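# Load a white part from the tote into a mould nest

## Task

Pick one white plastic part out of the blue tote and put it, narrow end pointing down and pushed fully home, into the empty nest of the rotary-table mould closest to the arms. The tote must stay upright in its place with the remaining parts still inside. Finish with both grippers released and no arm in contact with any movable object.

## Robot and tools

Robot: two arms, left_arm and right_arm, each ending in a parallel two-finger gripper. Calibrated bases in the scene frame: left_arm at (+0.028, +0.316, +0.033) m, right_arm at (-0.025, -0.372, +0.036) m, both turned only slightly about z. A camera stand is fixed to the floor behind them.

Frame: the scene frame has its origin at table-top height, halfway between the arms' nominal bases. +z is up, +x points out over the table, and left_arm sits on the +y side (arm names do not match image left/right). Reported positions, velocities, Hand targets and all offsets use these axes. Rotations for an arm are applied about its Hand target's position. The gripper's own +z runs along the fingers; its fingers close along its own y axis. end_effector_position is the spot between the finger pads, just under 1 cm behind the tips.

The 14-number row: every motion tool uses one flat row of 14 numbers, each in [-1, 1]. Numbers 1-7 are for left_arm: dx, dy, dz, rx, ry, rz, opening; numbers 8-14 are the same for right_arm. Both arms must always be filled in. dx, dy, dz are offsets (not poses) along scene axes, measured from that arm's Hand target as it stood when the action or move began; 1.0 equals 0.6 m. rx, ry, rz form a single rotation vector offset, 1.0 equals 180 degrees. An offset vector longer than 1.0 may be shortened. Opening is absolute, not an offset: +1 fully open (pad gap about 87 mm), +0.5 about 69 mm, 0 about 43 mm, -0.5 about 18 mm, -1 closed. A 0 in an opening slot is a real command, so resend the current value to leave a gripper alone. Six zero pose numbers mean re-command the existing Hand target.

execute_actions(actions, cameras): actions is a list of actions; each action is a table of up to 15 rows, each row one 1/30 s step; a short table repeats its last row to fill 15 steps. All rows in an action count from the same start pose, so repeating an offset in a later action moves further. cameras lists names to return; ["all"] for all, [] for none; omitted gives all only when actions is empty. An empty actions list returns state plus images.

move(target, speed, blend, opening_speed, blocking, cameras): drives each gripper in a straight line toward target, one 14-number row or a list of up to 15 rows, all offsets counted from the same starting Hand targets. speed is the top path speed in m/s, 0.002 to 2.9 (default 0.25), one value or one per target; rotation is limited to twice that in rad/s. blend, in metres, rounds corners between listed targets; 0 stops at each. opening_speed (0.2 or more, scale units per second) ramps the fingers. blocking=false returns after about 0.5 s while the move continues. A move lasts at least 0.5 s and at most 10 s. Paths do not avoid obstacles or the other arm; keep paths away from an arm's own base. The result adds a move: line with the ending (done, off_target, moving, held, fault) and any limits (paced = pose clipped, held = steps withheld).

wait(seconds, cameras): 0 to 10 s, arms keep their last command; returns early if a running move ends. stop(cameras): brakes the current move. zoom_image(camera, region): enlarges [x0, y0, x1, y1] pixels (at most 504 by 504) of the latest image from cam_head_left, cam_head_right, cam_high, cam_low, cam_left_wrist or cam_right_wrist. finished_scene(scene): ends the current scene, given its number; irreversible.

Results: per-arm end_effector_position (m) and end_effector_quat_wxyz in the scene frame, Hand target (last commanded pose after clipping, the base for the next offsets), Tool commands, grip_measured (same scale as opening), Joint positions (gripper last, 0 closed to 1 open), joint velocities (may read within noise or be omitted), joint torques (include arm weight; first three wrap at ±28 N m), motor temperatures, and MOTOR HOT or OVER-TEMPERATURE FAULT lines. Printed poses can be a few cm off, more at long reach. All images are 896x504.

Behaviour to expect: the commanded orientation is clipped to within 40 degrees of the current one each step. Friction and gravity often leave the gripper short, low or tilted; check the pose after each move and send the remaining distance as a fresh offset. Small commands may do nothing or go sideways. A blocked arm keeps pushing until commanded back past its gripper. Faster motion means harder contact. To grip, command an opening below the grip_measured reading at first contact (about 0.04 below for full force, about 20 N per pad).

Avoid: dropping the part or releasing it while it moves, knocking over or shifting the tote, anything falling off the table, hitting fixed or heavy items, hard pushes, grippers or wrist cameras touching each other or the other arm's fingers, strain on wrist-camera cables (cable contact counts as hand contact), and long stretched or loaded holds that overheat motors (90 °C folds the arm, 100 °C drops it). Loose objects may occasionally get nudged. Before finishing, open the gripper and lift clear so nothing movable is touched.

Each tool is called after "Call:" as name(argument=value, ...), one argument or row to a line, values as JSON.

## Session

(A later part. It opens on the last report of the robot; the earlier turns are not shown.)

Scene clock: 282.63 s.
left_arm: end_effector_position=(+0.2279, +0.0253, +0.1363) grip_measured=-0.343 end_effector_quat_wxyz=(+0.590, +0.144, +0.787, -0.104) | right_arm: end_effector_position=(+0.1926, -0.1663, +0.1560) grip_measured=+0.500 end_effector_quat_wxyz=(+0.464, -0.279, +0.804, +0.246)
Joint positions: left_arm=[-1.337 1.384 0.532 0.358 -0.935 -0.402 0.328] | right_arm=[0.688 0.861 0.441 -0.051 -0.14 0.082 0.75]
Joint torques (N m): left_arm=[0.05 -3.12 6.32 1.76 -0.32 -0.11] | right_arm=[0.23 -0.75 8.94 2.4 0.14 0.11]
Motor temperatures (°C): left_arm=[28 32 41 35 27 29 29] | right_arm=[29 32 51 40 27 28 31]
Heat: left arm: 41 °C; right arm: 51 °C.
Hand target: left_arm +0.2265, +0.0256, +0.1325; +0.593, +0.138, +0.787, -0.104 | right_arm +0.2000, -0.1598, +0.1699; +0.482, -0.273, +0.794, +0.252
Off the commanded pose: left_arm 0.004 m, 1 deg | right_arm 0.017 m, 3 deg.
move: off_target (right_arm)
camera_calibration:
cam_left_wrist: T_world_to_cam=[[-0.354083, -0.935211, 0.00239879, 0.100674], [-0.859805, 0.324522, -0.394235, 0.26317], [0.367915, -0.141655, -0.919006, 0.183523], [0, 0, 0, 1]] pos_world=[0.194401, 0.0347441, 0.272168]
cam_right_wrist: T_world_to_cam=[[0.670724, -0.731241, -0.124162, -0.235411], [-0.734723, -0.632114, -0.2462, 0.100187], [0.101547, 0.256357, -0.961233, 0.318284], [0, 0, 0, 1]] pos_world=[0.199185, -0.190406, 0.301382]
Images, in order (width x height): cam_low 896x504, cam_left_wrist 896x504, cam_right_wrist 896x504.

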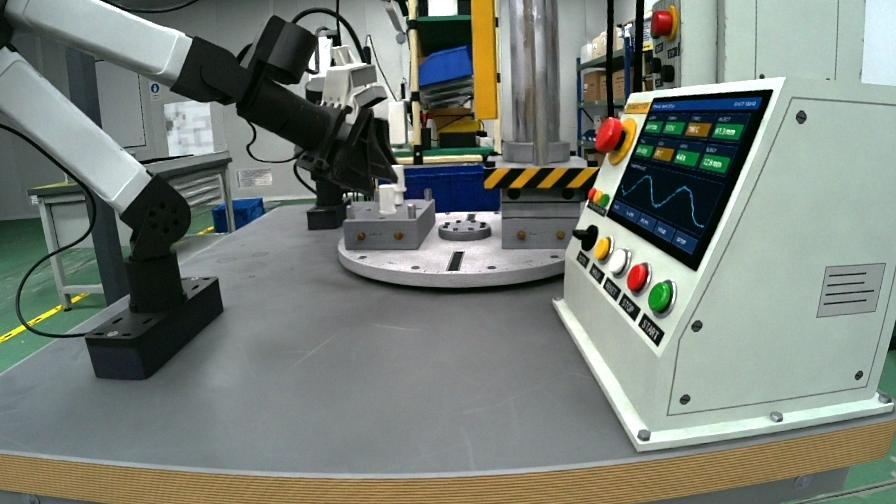

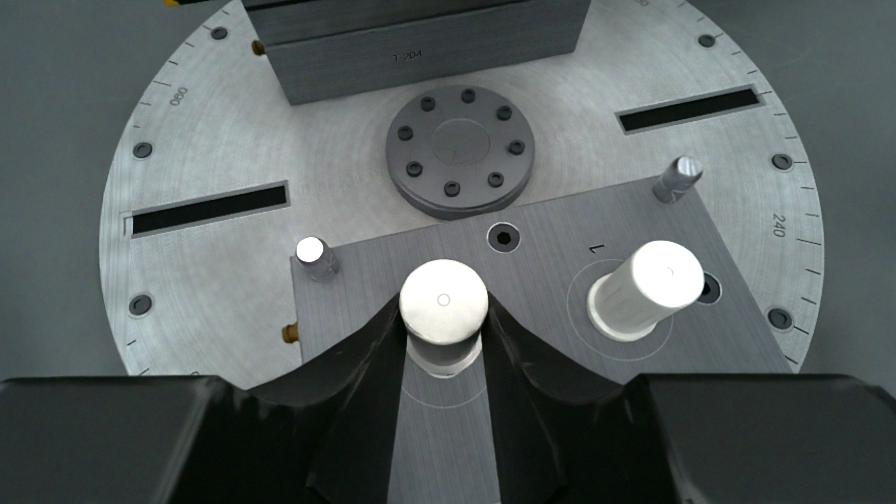

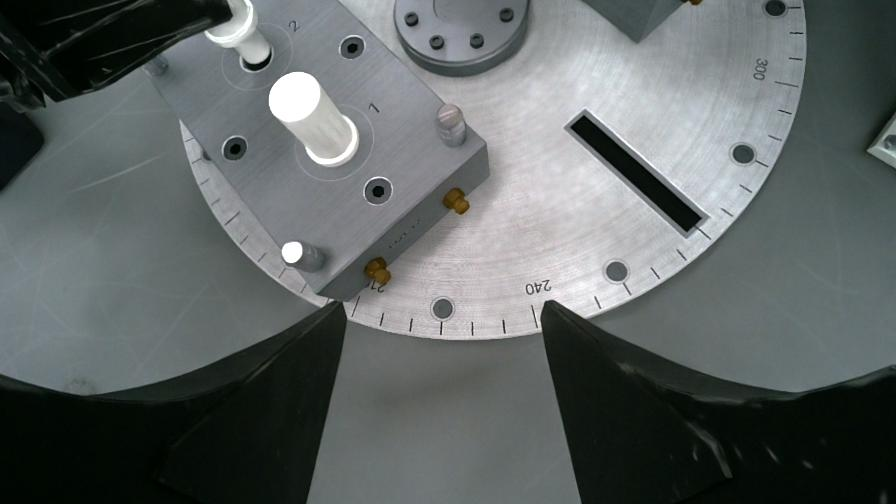

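Call:
move(
  target=[
    [0, 0, -0.02, 0, 0, 0, -0.43, 0, 0, 0, 0, 0, 0, 0.5],
    [0, 0, 0.008, 0, 0, 0, -0.43, 0, 0, 0, 0, 0, 0, 0.5],
  ],
  speed=0.04,
  cameras=["cam_left_wrist", "cam_right_wrist", "cam_low"],
)

Call:
zoom_image(
  camera="cam_right_wrist",
  region=[180, 0, 320, 100],
)

Scene clock: 300.30 s.
left_arm: end_effector_position=(+0.2290, +0.0269, +0.1333) grip_measured=-0.343 end_effector_quat_wxyz=(+0.595, +0.137, +0.785, -0.103) | right_arm: end_effector_position=(+0.1926, -0.1663, +0.1560) grip_measured=+0.500 end_effector_quat_wxyz=(+0.464, -0.279, +0.804, +0.246)
Joint positions: left_arm=[-1.338 1.397 0.516 0.397 -0.95 -0.403 0.329] | right_arm=[0.688 0.861 0.441 -0.051 -0.14 0.082 0.75]
Joint torques (N m): left_arm=[0.09 -5.24 8.69 1.2 -0.16 -0.07] | right_arm=[0.21 -0.77 8.83 2.41 0.13 0.1]
Heat: left arm: 41 °C; right arm: 51 °C.
Hand target: left_arm +0.2266, +0.0256, +0.1373; +0.593, +0.138, +0.787, -0.104 | right_arm +0.2000, -0.1598, +0.1699; +0.482, -0.273, +0.794, +0.252
Off the commanded pose: left_arm 0.005 m, 0 deg | right_arm 0.017 m, 3 deg.
move: off_target (right_arm)
camera_calibration:
cam_left_wrist: T_world_to_cam=[[-0.342725, -0.939409, 0.00706344, 0.0994759], [-0.86022, 0.310795, -0.404262, 0.264261], [0.377572, -0.144627, -0.914616, 0.177864], [0, 0, 0, 1]] pos_world=[0.194259, 0.0370416, 0.268805]
cam_right_wrist: T_world_to_cam=[[0.670724, -0.731241, -0.124162, -0.235411], [-0.734723, -0.632114, -0.2462, 0.100187], [0.101547, 0.256357, -0.961233, 0.318284], [0, 0, 0, 1]] pos_world=[0.199185, -0.190406, 0.301382]
Images, in order (width x height): cam_low 896x504, cam_left_wrist 896x504, cam_right_wrist 896x504.

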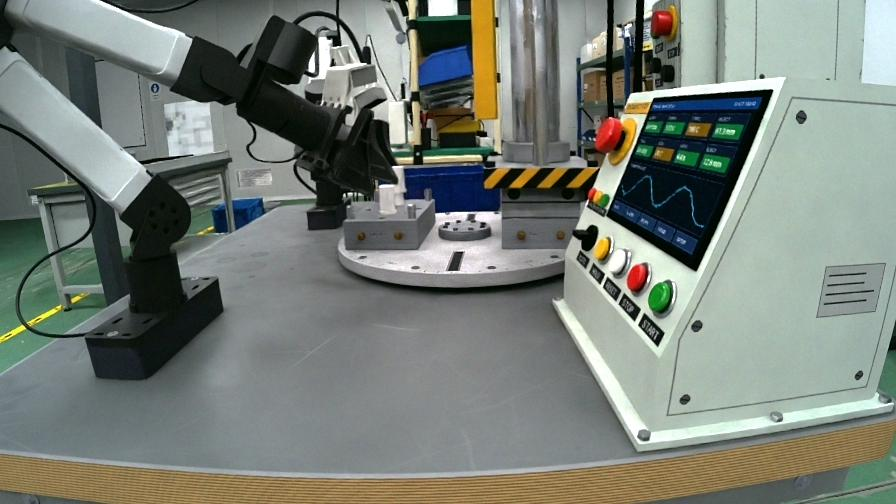

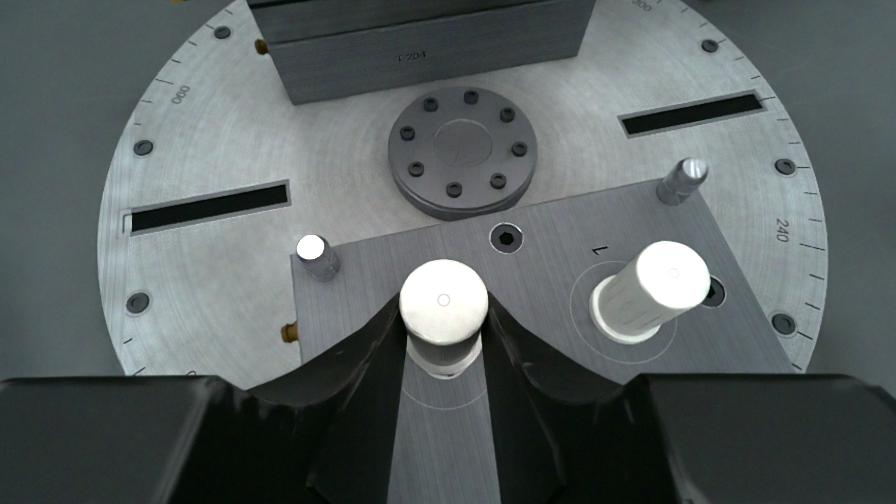

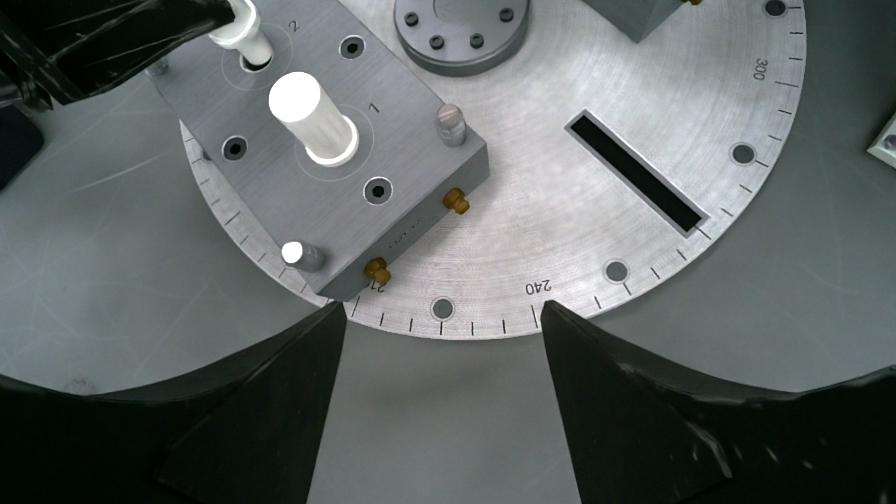

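Scaled by 3.600 from the camera's 896x504 image, which has a finer 1280x720 frame.

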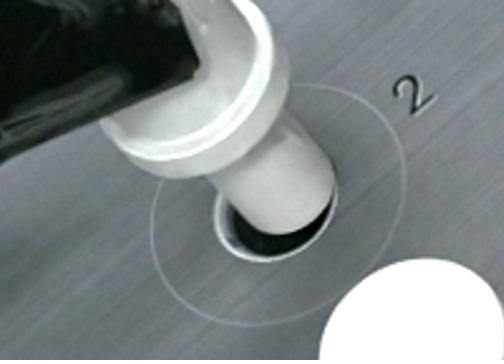

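Call:
move(
  target=[
    [-0.003, 0.0012, 0.03, 0, 0, 0, -0.43, 0, 0, 0, 0, 0, 0, 0.5],
    [-0.003, 0.0012, -0.028, 0, 0, 0, -0.43, 0, 0, 0, 0, 0, 0, 0.5],
    [-0.003, 0.0012, 0.0, 0, 0, 0, -0.43, 0, 0, 0, 0, 0, 0, 0.5],
  ],
  speed=0.05,
  cameras=["cam_left_wrist", "cam_right_wrist", "cam_low"],
)

Call:
zoom_image(
  camera="cam_right_wrist",
  region=[180, 0, 320, 100],
)

Call:
zoom_image(
  camera="cam_low",
  region=[380, 180, 420, 220],
)

Scene clock: 321.40 s.
left_arm: end_effector_position=(+0.2259, +0.0281, +0.1307) grip_measured=-0.343 end_effector_quat_wxyz=(+0.593, +0.139, +0.787, -0.103) | right_arm: end_effector_position=(+0.1926, -0.1663, +0.1560) grip_measured=+0.500 end_effector_quat_wxyz=(+0.464, -0.279, +0.804, +0.246)
Joint positions: left_arm=[-1.347 1.394 0.51 0.387 -0.954 -0.414 0.329] | right_arm=[0.688 0.861 0.441 -0.051 -0.14 0.082 0.75]
Joint torques (N m): left_arm=[0.29 -5.35 9.06 1.19 -0.19 -0.03] | right_arm=[0.16 -0.7 8.76 2.41 0.12 0.14]
Heat: left arm: 43 °C; right arm: 52 °C.
Hand target: left_arm +0.2247, +0.0263, +0.1373; +0.593, +0.139, +0.787, -0.104 | right_arm +0.2000, -0.1598, +0.1699; +0.482, -0.273, +0.794, +0.252
Off the commanded pose: left_arm 0.007 m, 0 deg | right_arm 0.017 m, 3 deg.
move: off_target (right_arm)
camera_calibration:
cam_left_wrist: T_world_to_cam=[[-0.345332, -0.938465, 0.00542917, 0.10032], [-0.8612, 0.31459, -0.399208, 0.259683], [0.372935, -0.142535, -0.916844, 0.17818], [0, 0, 0, 1]] pos_world=[0.191833, 0.0378495, 0.266486]
cam_right_wrist: T_world_to_cam=[[0.670724, -0.731241, -0.124162, -0.235411], [-0.734723, -0.632114, -0.2462, 0.100187], [0.101547, 0.256357, -0.961233, 0.318284], [0, 0, 0, 1]] pos_world=[0.199185, -0.190406, 0.301382]
Images, in order (width x height): cam_low 896x504, cam_left_wrist 896x504, cam_right_wrist 896x504.

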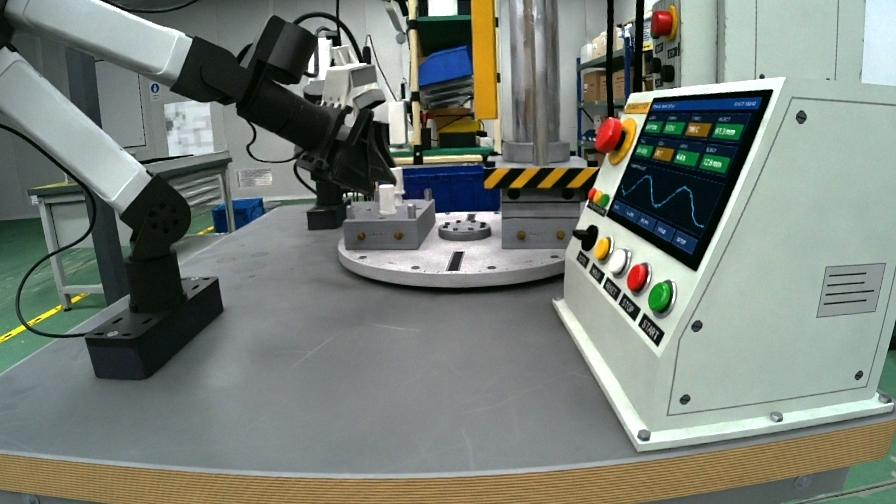

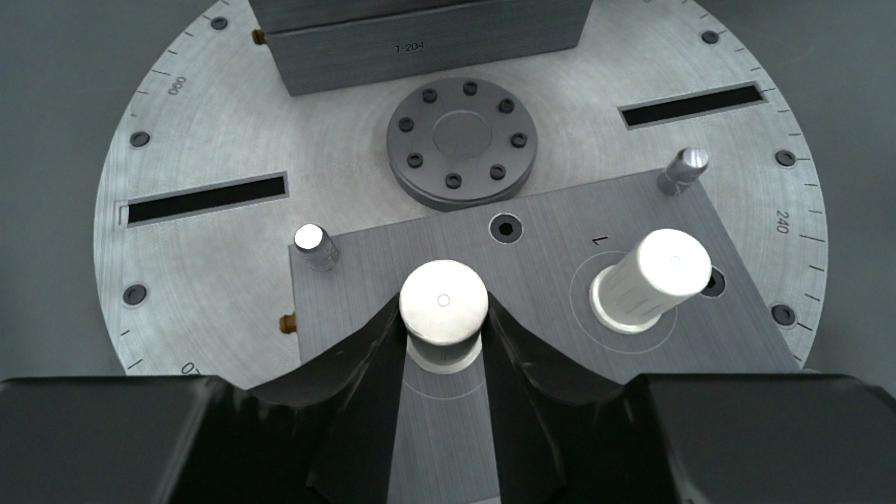

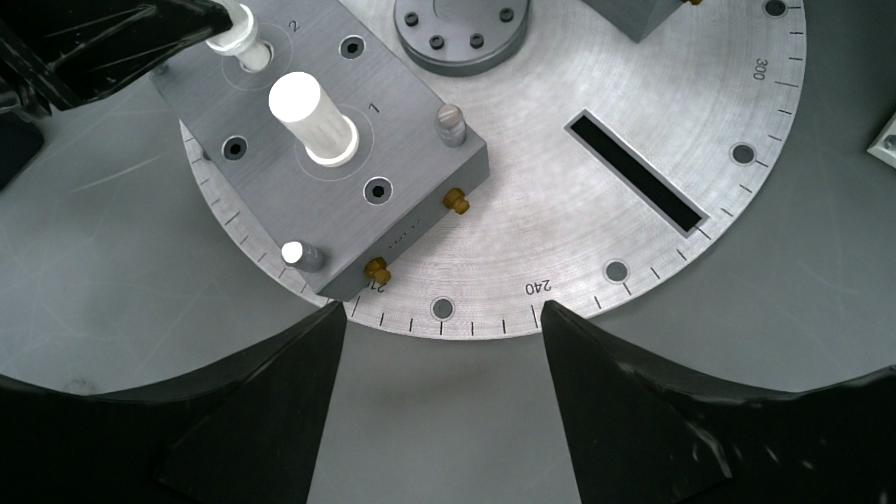

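Scaled by 3.600 from the camera's 896x504 image, which has a finer 1280x720 frame.

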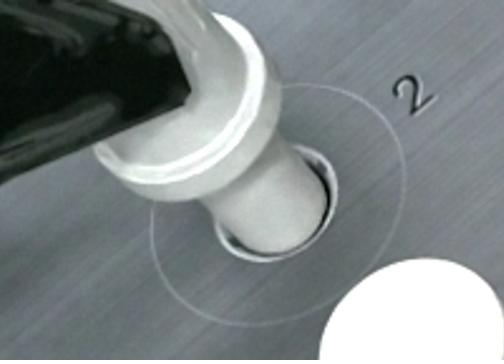

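Scaled by 12.600 from the camera's 896x504 image, which has a finer 1280x720 frame.

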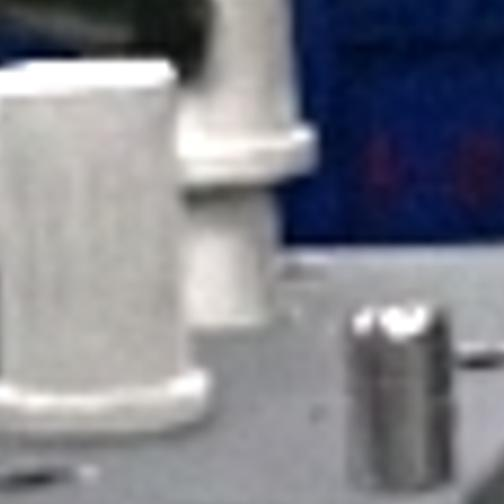

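Call:
move(
  target=[
    [0, 0, -0.036, 0, 0, 0, -0.43, 0, 0, 0, 0, 0, 0, 0.5],
    [0, 0, -0.012, 0, 0, 0, -0.43, 0, 0, 0, 0, 0, 0, 0.5],
    [0, 0, -0.052, 0, 0, 0, -0.43, 0, 0, 0, 0, 0, 0, 0.5],
    [0, 0, -0.03, 0, 0, 0, -0.43, 0, 0, 0, 0, 0, 0, 0.5],
  ],
  speed=0.05,
  cameras=["cam_right_wrist", "cam_low"],
)

Call:
zoom_image(
  camera="cam_right_wrist",
  region=[180, 0, 320, 100],
)

Call:
zoom_image(
  camera="cam_low",
  region=[380, 180, 420, 220],
)

Scene clock: 335.07 s.
left_arm: end_effector_position=(+0.2251, +0.0266, +0.1112) grip_measured=-0.343 end_effector_quat_wxyz=(+0.590, +0.141, +0.788, -0.104) | right_arm: end_effector_position=(+0.1926, -0.1663, +0.1560) grip_measured=+0.500 end_effector_quat_wxyz=(+0.464, -0.279, +0.804, +0.246)
Joint positions: left_arm=[-1.347 1.464 0.472 0.489 -0.945 -0.417 0.329] | right_arm=[0.688 0.861 0.441 -0.051 -0.14 0.082 0.75]
Joint torques (N m): left_arm=[0.31 -6.17 8.17 1.21 -0.28 0.01] | right_arm=[0.17 -0.83 8.88 2.41 0.11 0.1]
Heat: left arm: 43 °C; right arm: 52 °C.
Hand target: left_arm +0.2247, +0.0262, +0.1193; +0.593, +0.138, +0.787, -0.104 | right_arm +0.2000, -0.1598, +0.1699; +0.482, -0.273, +0.794, +0.252
Off the commanded pose: left_arm 0.008 m, 0 deg | right_arm 0.017 m, 3 deg.
move: off_target (right_arm)
camera_calibration:
cam_right_wrist: T_world_to_cam=[[0.670724, -0.731241, -0.124162, -0.235411], [-0.734723, -0.632114, -0.2462, 0.100187], [0.101547, 0.256357, -0.961233, 0.318284], [0, 0, 0, 1]] pos_world=[0.199185, -0.190406, 0.301382]
Images, in order (width x height): cam_low 896x504, cam_right_wrist 896x504.

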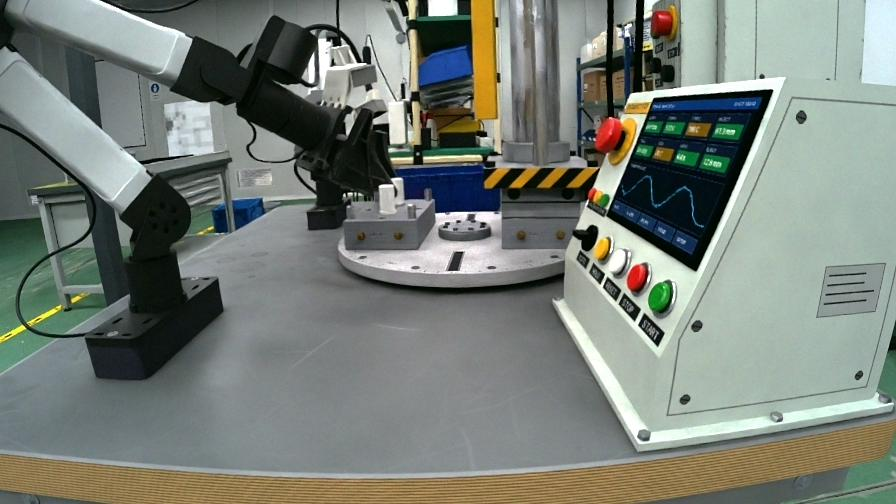

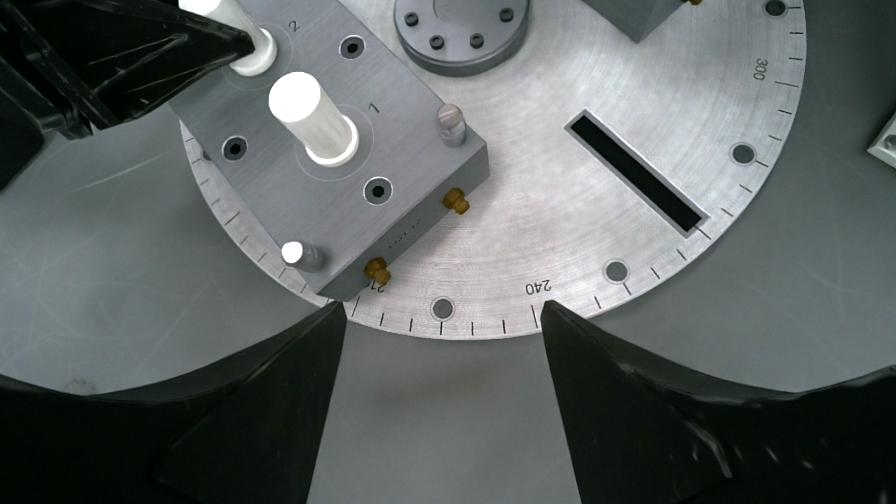

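Scaled by 3.600 from the camera's 896x504 image, which has a finer 1280x720 frame.

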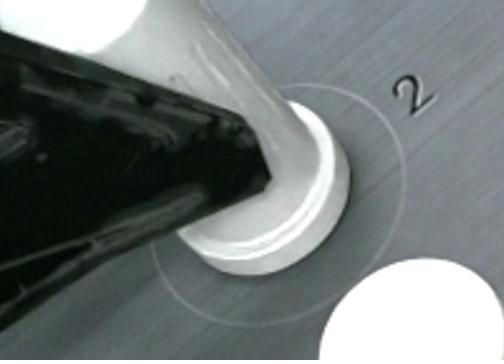

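Scaled by 12.600 from the camera's 896x504 image, which has a finer 1280x720 frame.

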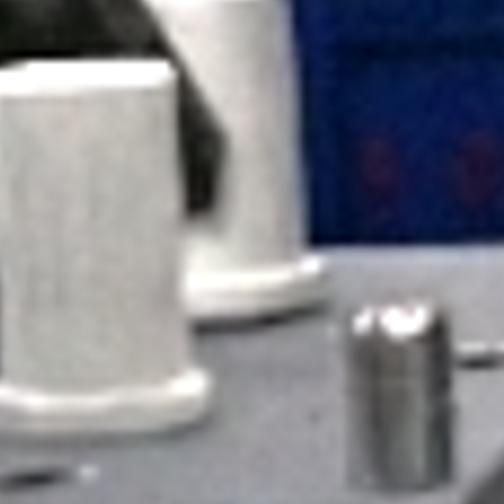

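Call:
move(
  target=[
    [0, 0, -0.036, 0, 0, 0, -0.43, 0, 0, 0, 0, 0, 0, 0.5],
    [0, 0, -0.015, 0, 0, 0, -0.43, 0, 0, 0, 0, 0, 0, 0.5],
    [0, 0, -0.015, 0, 0, 0, -0.15, 0, 0, 0, 0, 0, 0, 0.5],
  ],
  speed=0.05,
  opening_speed=0.4,
  cameras=["cam_right_wrist", "cam_low"],
)

Call:
zoom_image(
  camera="cam_right_wrist",
  region=[180, 0, 320, 100],
)

Call:
zoom_image(
  camera="cam_low",
  region=[380, 180, 420, 220],
)

Scene clock: 350.23 s.
left_arm: end_effector_position=(+0.2257, +0.0310, +0.1036) grip_measured=-0.150 end_effector_quat_wxyz=(+0.592, +0.145, +0.788, -0.090) | right_arm: end_effector_position=(+0.1926, -0.1663, +0.1560) grip_measured=+0.500 end_effector_quat_wxyz=(+0.464, -0.279, +0.804, +0.246)
Joint positions: left_arm=[-1.35 1.491 0.459 0.512 -0.965 -0.408 0.425] | right_arm=[0.688 0.861 0.441 -0.051 -0.14 0.082 0.75]
Joint torques (N m): left_arm=[0.53 -5.65 7.47 1.47 -0.09 -0.09] | right_arm=[0.23 -0.76 8.8 2.38 0.11 0.11]
Heat: left arm: 44 °C; right arm: 52 °C.
Hand target: left_arm +0.2247, +0.0263, +0.1103; +0.593, +0.139, +0.787, -0.104 | right_arm +0.2000, -0.1598, +0.1699; +0.482, -0.273, +0.794, +0.252
Off the commanded pose: left_arm 0.008 m, 2 deg | right_arm 0.017 m, 3 deg.
move: off_target (right_arm)
camera_calibration:
cam_right_wrist: T_world_to_cam=[[0.670724, -0.731241, -0.124162, -0.235411], [-0.734723, -0.632114, -0.2462, 0.100187], [0.101547, 0.256357, -0.961233, 0.318284], [0, 0, 0, 1]] pos_world=[0.199185, -0.190406, 0.301382]
Images, in order (width x height): cam_low 896x504, cam_right_wrist 896x504.

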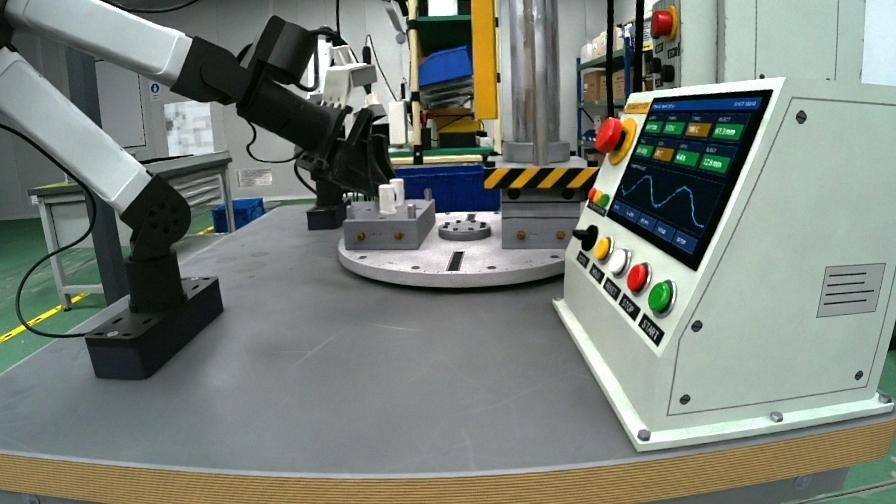

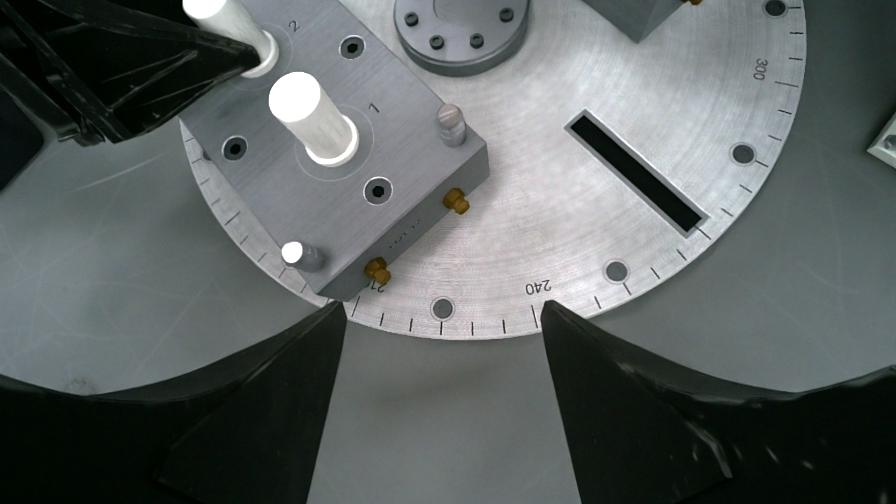

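Scaled by 3.600 from the camera's 896x504 image, which has a finer 1280x720 frame.

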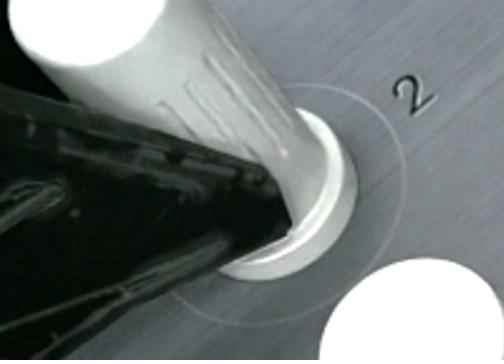

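Scaled by 12.600 from the camera's 896x504 image, which has a finer 1280x720 frame.

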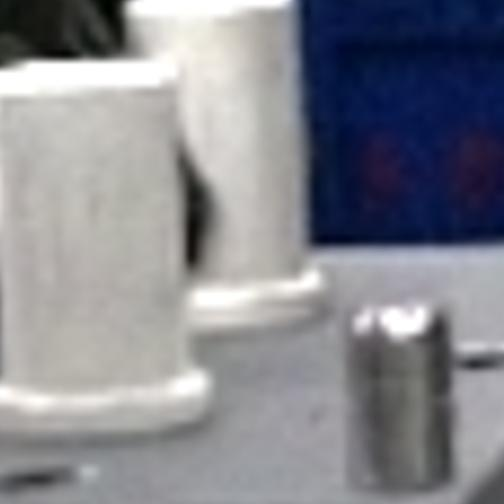

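Call:
move(
  target=[
    [0.0017, 0.0078, -0.009, 0, 0, 0, 0.05, 0, 0, 0, 0, 0, 0, 0.5],
    [-0.0923, 0.042, 0.045, 0, 0, 0, 0.05, 0, 0, 0, 0, 0, 0, 0.5],
    [-0.0923, 0.042, 0.17, 0, 0, 0, 0.05, 0, 0, 0, 0, 0, 0, 0.5],
  ],
  speed=[0.05, 0.1, 0.2],
  cameras=["cam_left_wrist", "cam_right_wrist", "cam_low", "cam_high"],
)

Call:
zoom_image(
  camera="cam_right_wrist",
  region=[180, 0, 400, 200],
)

Call:
zoom_image(
  camera="cam_low",
  region=[360, 160, 440, 240],
)

Call:
zoom_image(
  camera="cam_left_wrist",
  region=[400, 140, 720, 340],
)

Scene clock: 370.70 s.
left_arm: end_effector_position=(+0.1699, +0.0563, +0.2001) grip_measured=+0.050 end_effector_quat_wxyz=(+0.586, +0.155, +0.790, -0.092) | right_arm: end_effector_position=(+0.1926, -0.1663, +0.1560) grip_measured=+0.500 end_effector_quat_wxyz=(+0.464, -0.279, +0.804, +0.246)
Joint positions: left_arm=[-1.578 1.124 0.719 -0.358 -1.128 -0.675 0.525] | right_arm=[0.688 0.861 0.441 -0.051 -0.14 0.082 0.75]
Joint torques (N m): left_arm=[0.02 -2.69 11.15 1.25 -0.54 -0.14] | right_arm=[0.16 -0.69 8.79 2.41 0.12 0.11]
Heat: left arm: 43 °C; right arm: 52 °C.
Hand target: left_arm +0.1693, +0.0515, +0.2123; +0.593, +0.139, +0.787, -0.104 | right_arm +0.2000, -0.1598, +0.1699; +0.482, -0.273, +0.794, +0.252
Off the commanded pose: left_arm 0.013 m, 2 deg | right_arm 0.017 m, 3 deg.
move: off_target (left_arm, right_arm)
camera_calibration:
cam_left_wrist: T_world_to_cam=[[-0.358097, -0.933299, -0.026836, 0.115317], [-0.860072, 0.340915, -0.379543, 0.224682], [0.363375, -0.112832, -0.924785, 0.268216], [0, 0, 0, 1]] pos_world=[0.137074, 0.0612916, 0.336413]
cam_right_wrist: T_world_to_cam=[[0.670724, -0.731241, -0.124162, -0.235411], [-0.734723, -0.632114, -0.2462, 0.100187], [0.101547, 0.256357, -0.961233, 0.318284], [0, 0, 0, 1]] pos_world=[0.199185, -0.190406, 0.301382]
Images, in order (width x height): cam_high 896x504, cam_low 896x504, cam_left_wrist 896x504, cam_right_wrist 896x504.

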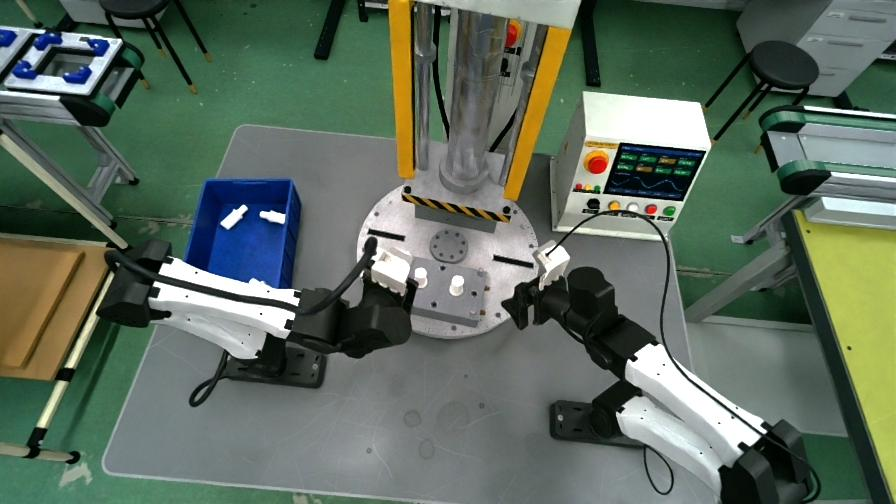

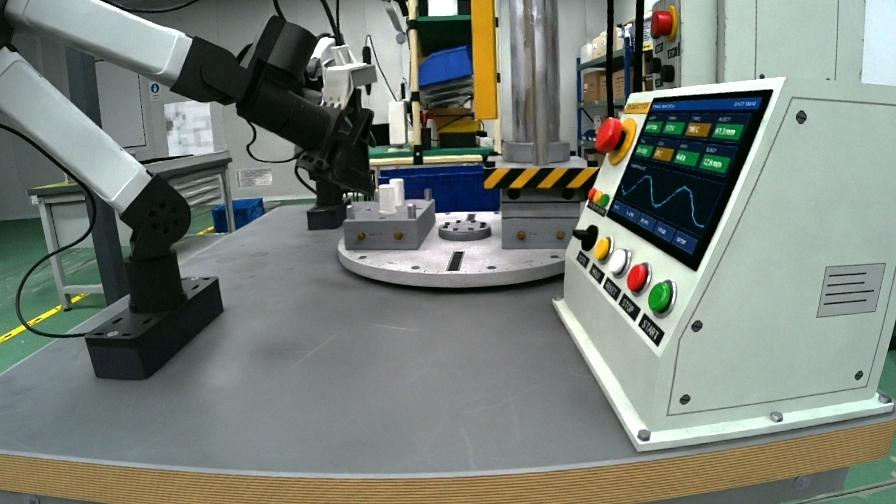

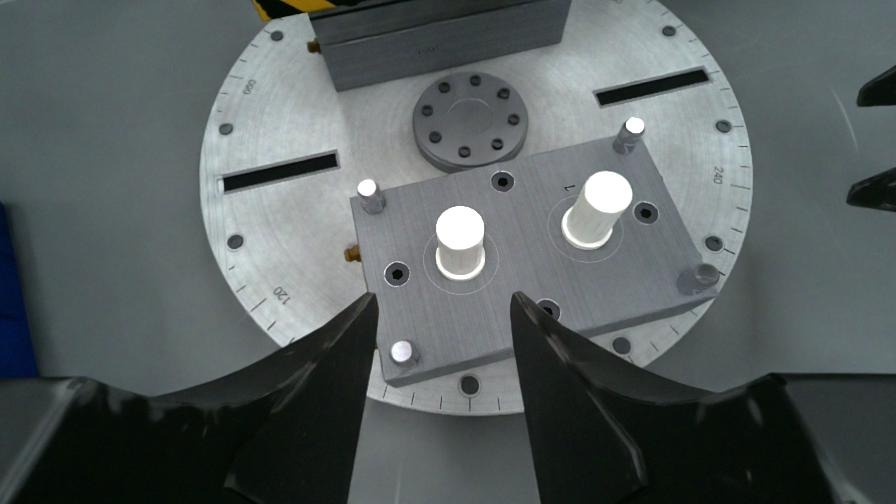

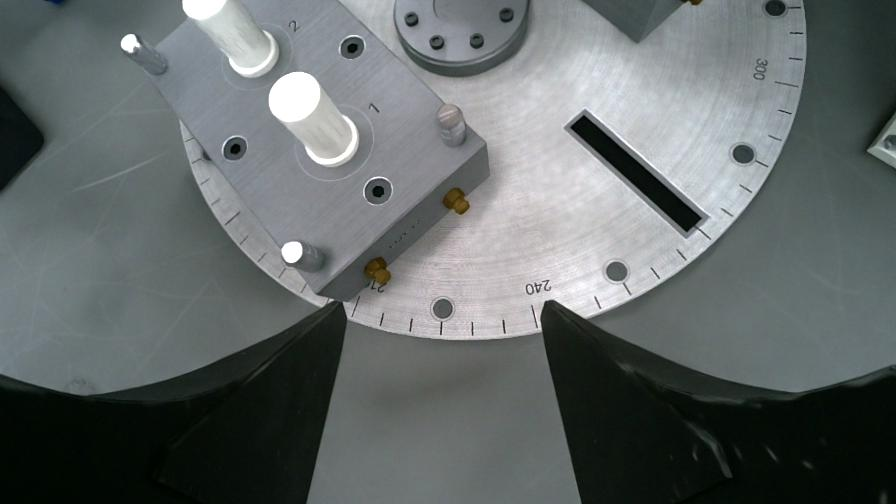

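Scaled by 2.291 from the camera's 896x504 image, which has a finer 1280x720 frame.

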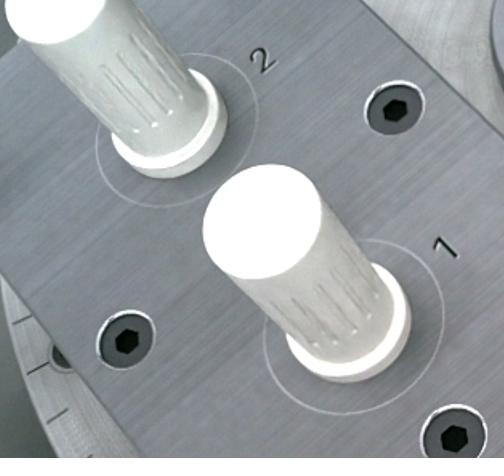

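Scaled by 6.300 from the camera's 896x504 image, which has a finer 1280x720 frame.

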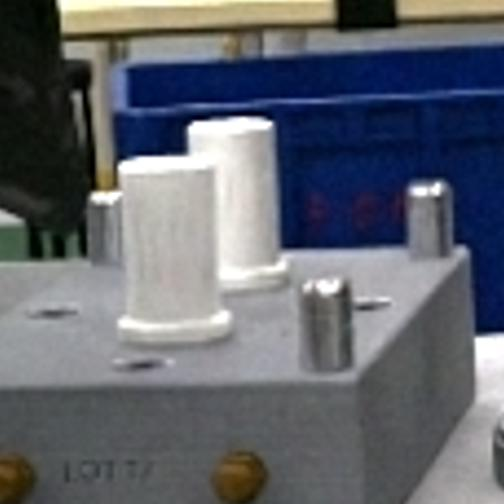

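Scaled by 1.575 from the camera's 896x504 image, which has a finer 1280x720 frame.

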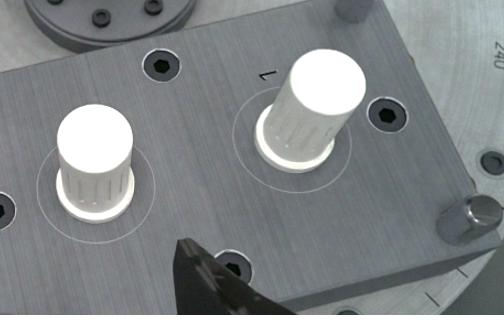

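Call:
finished_scene(
  scene=3,
)

The scene is finished: the task was done.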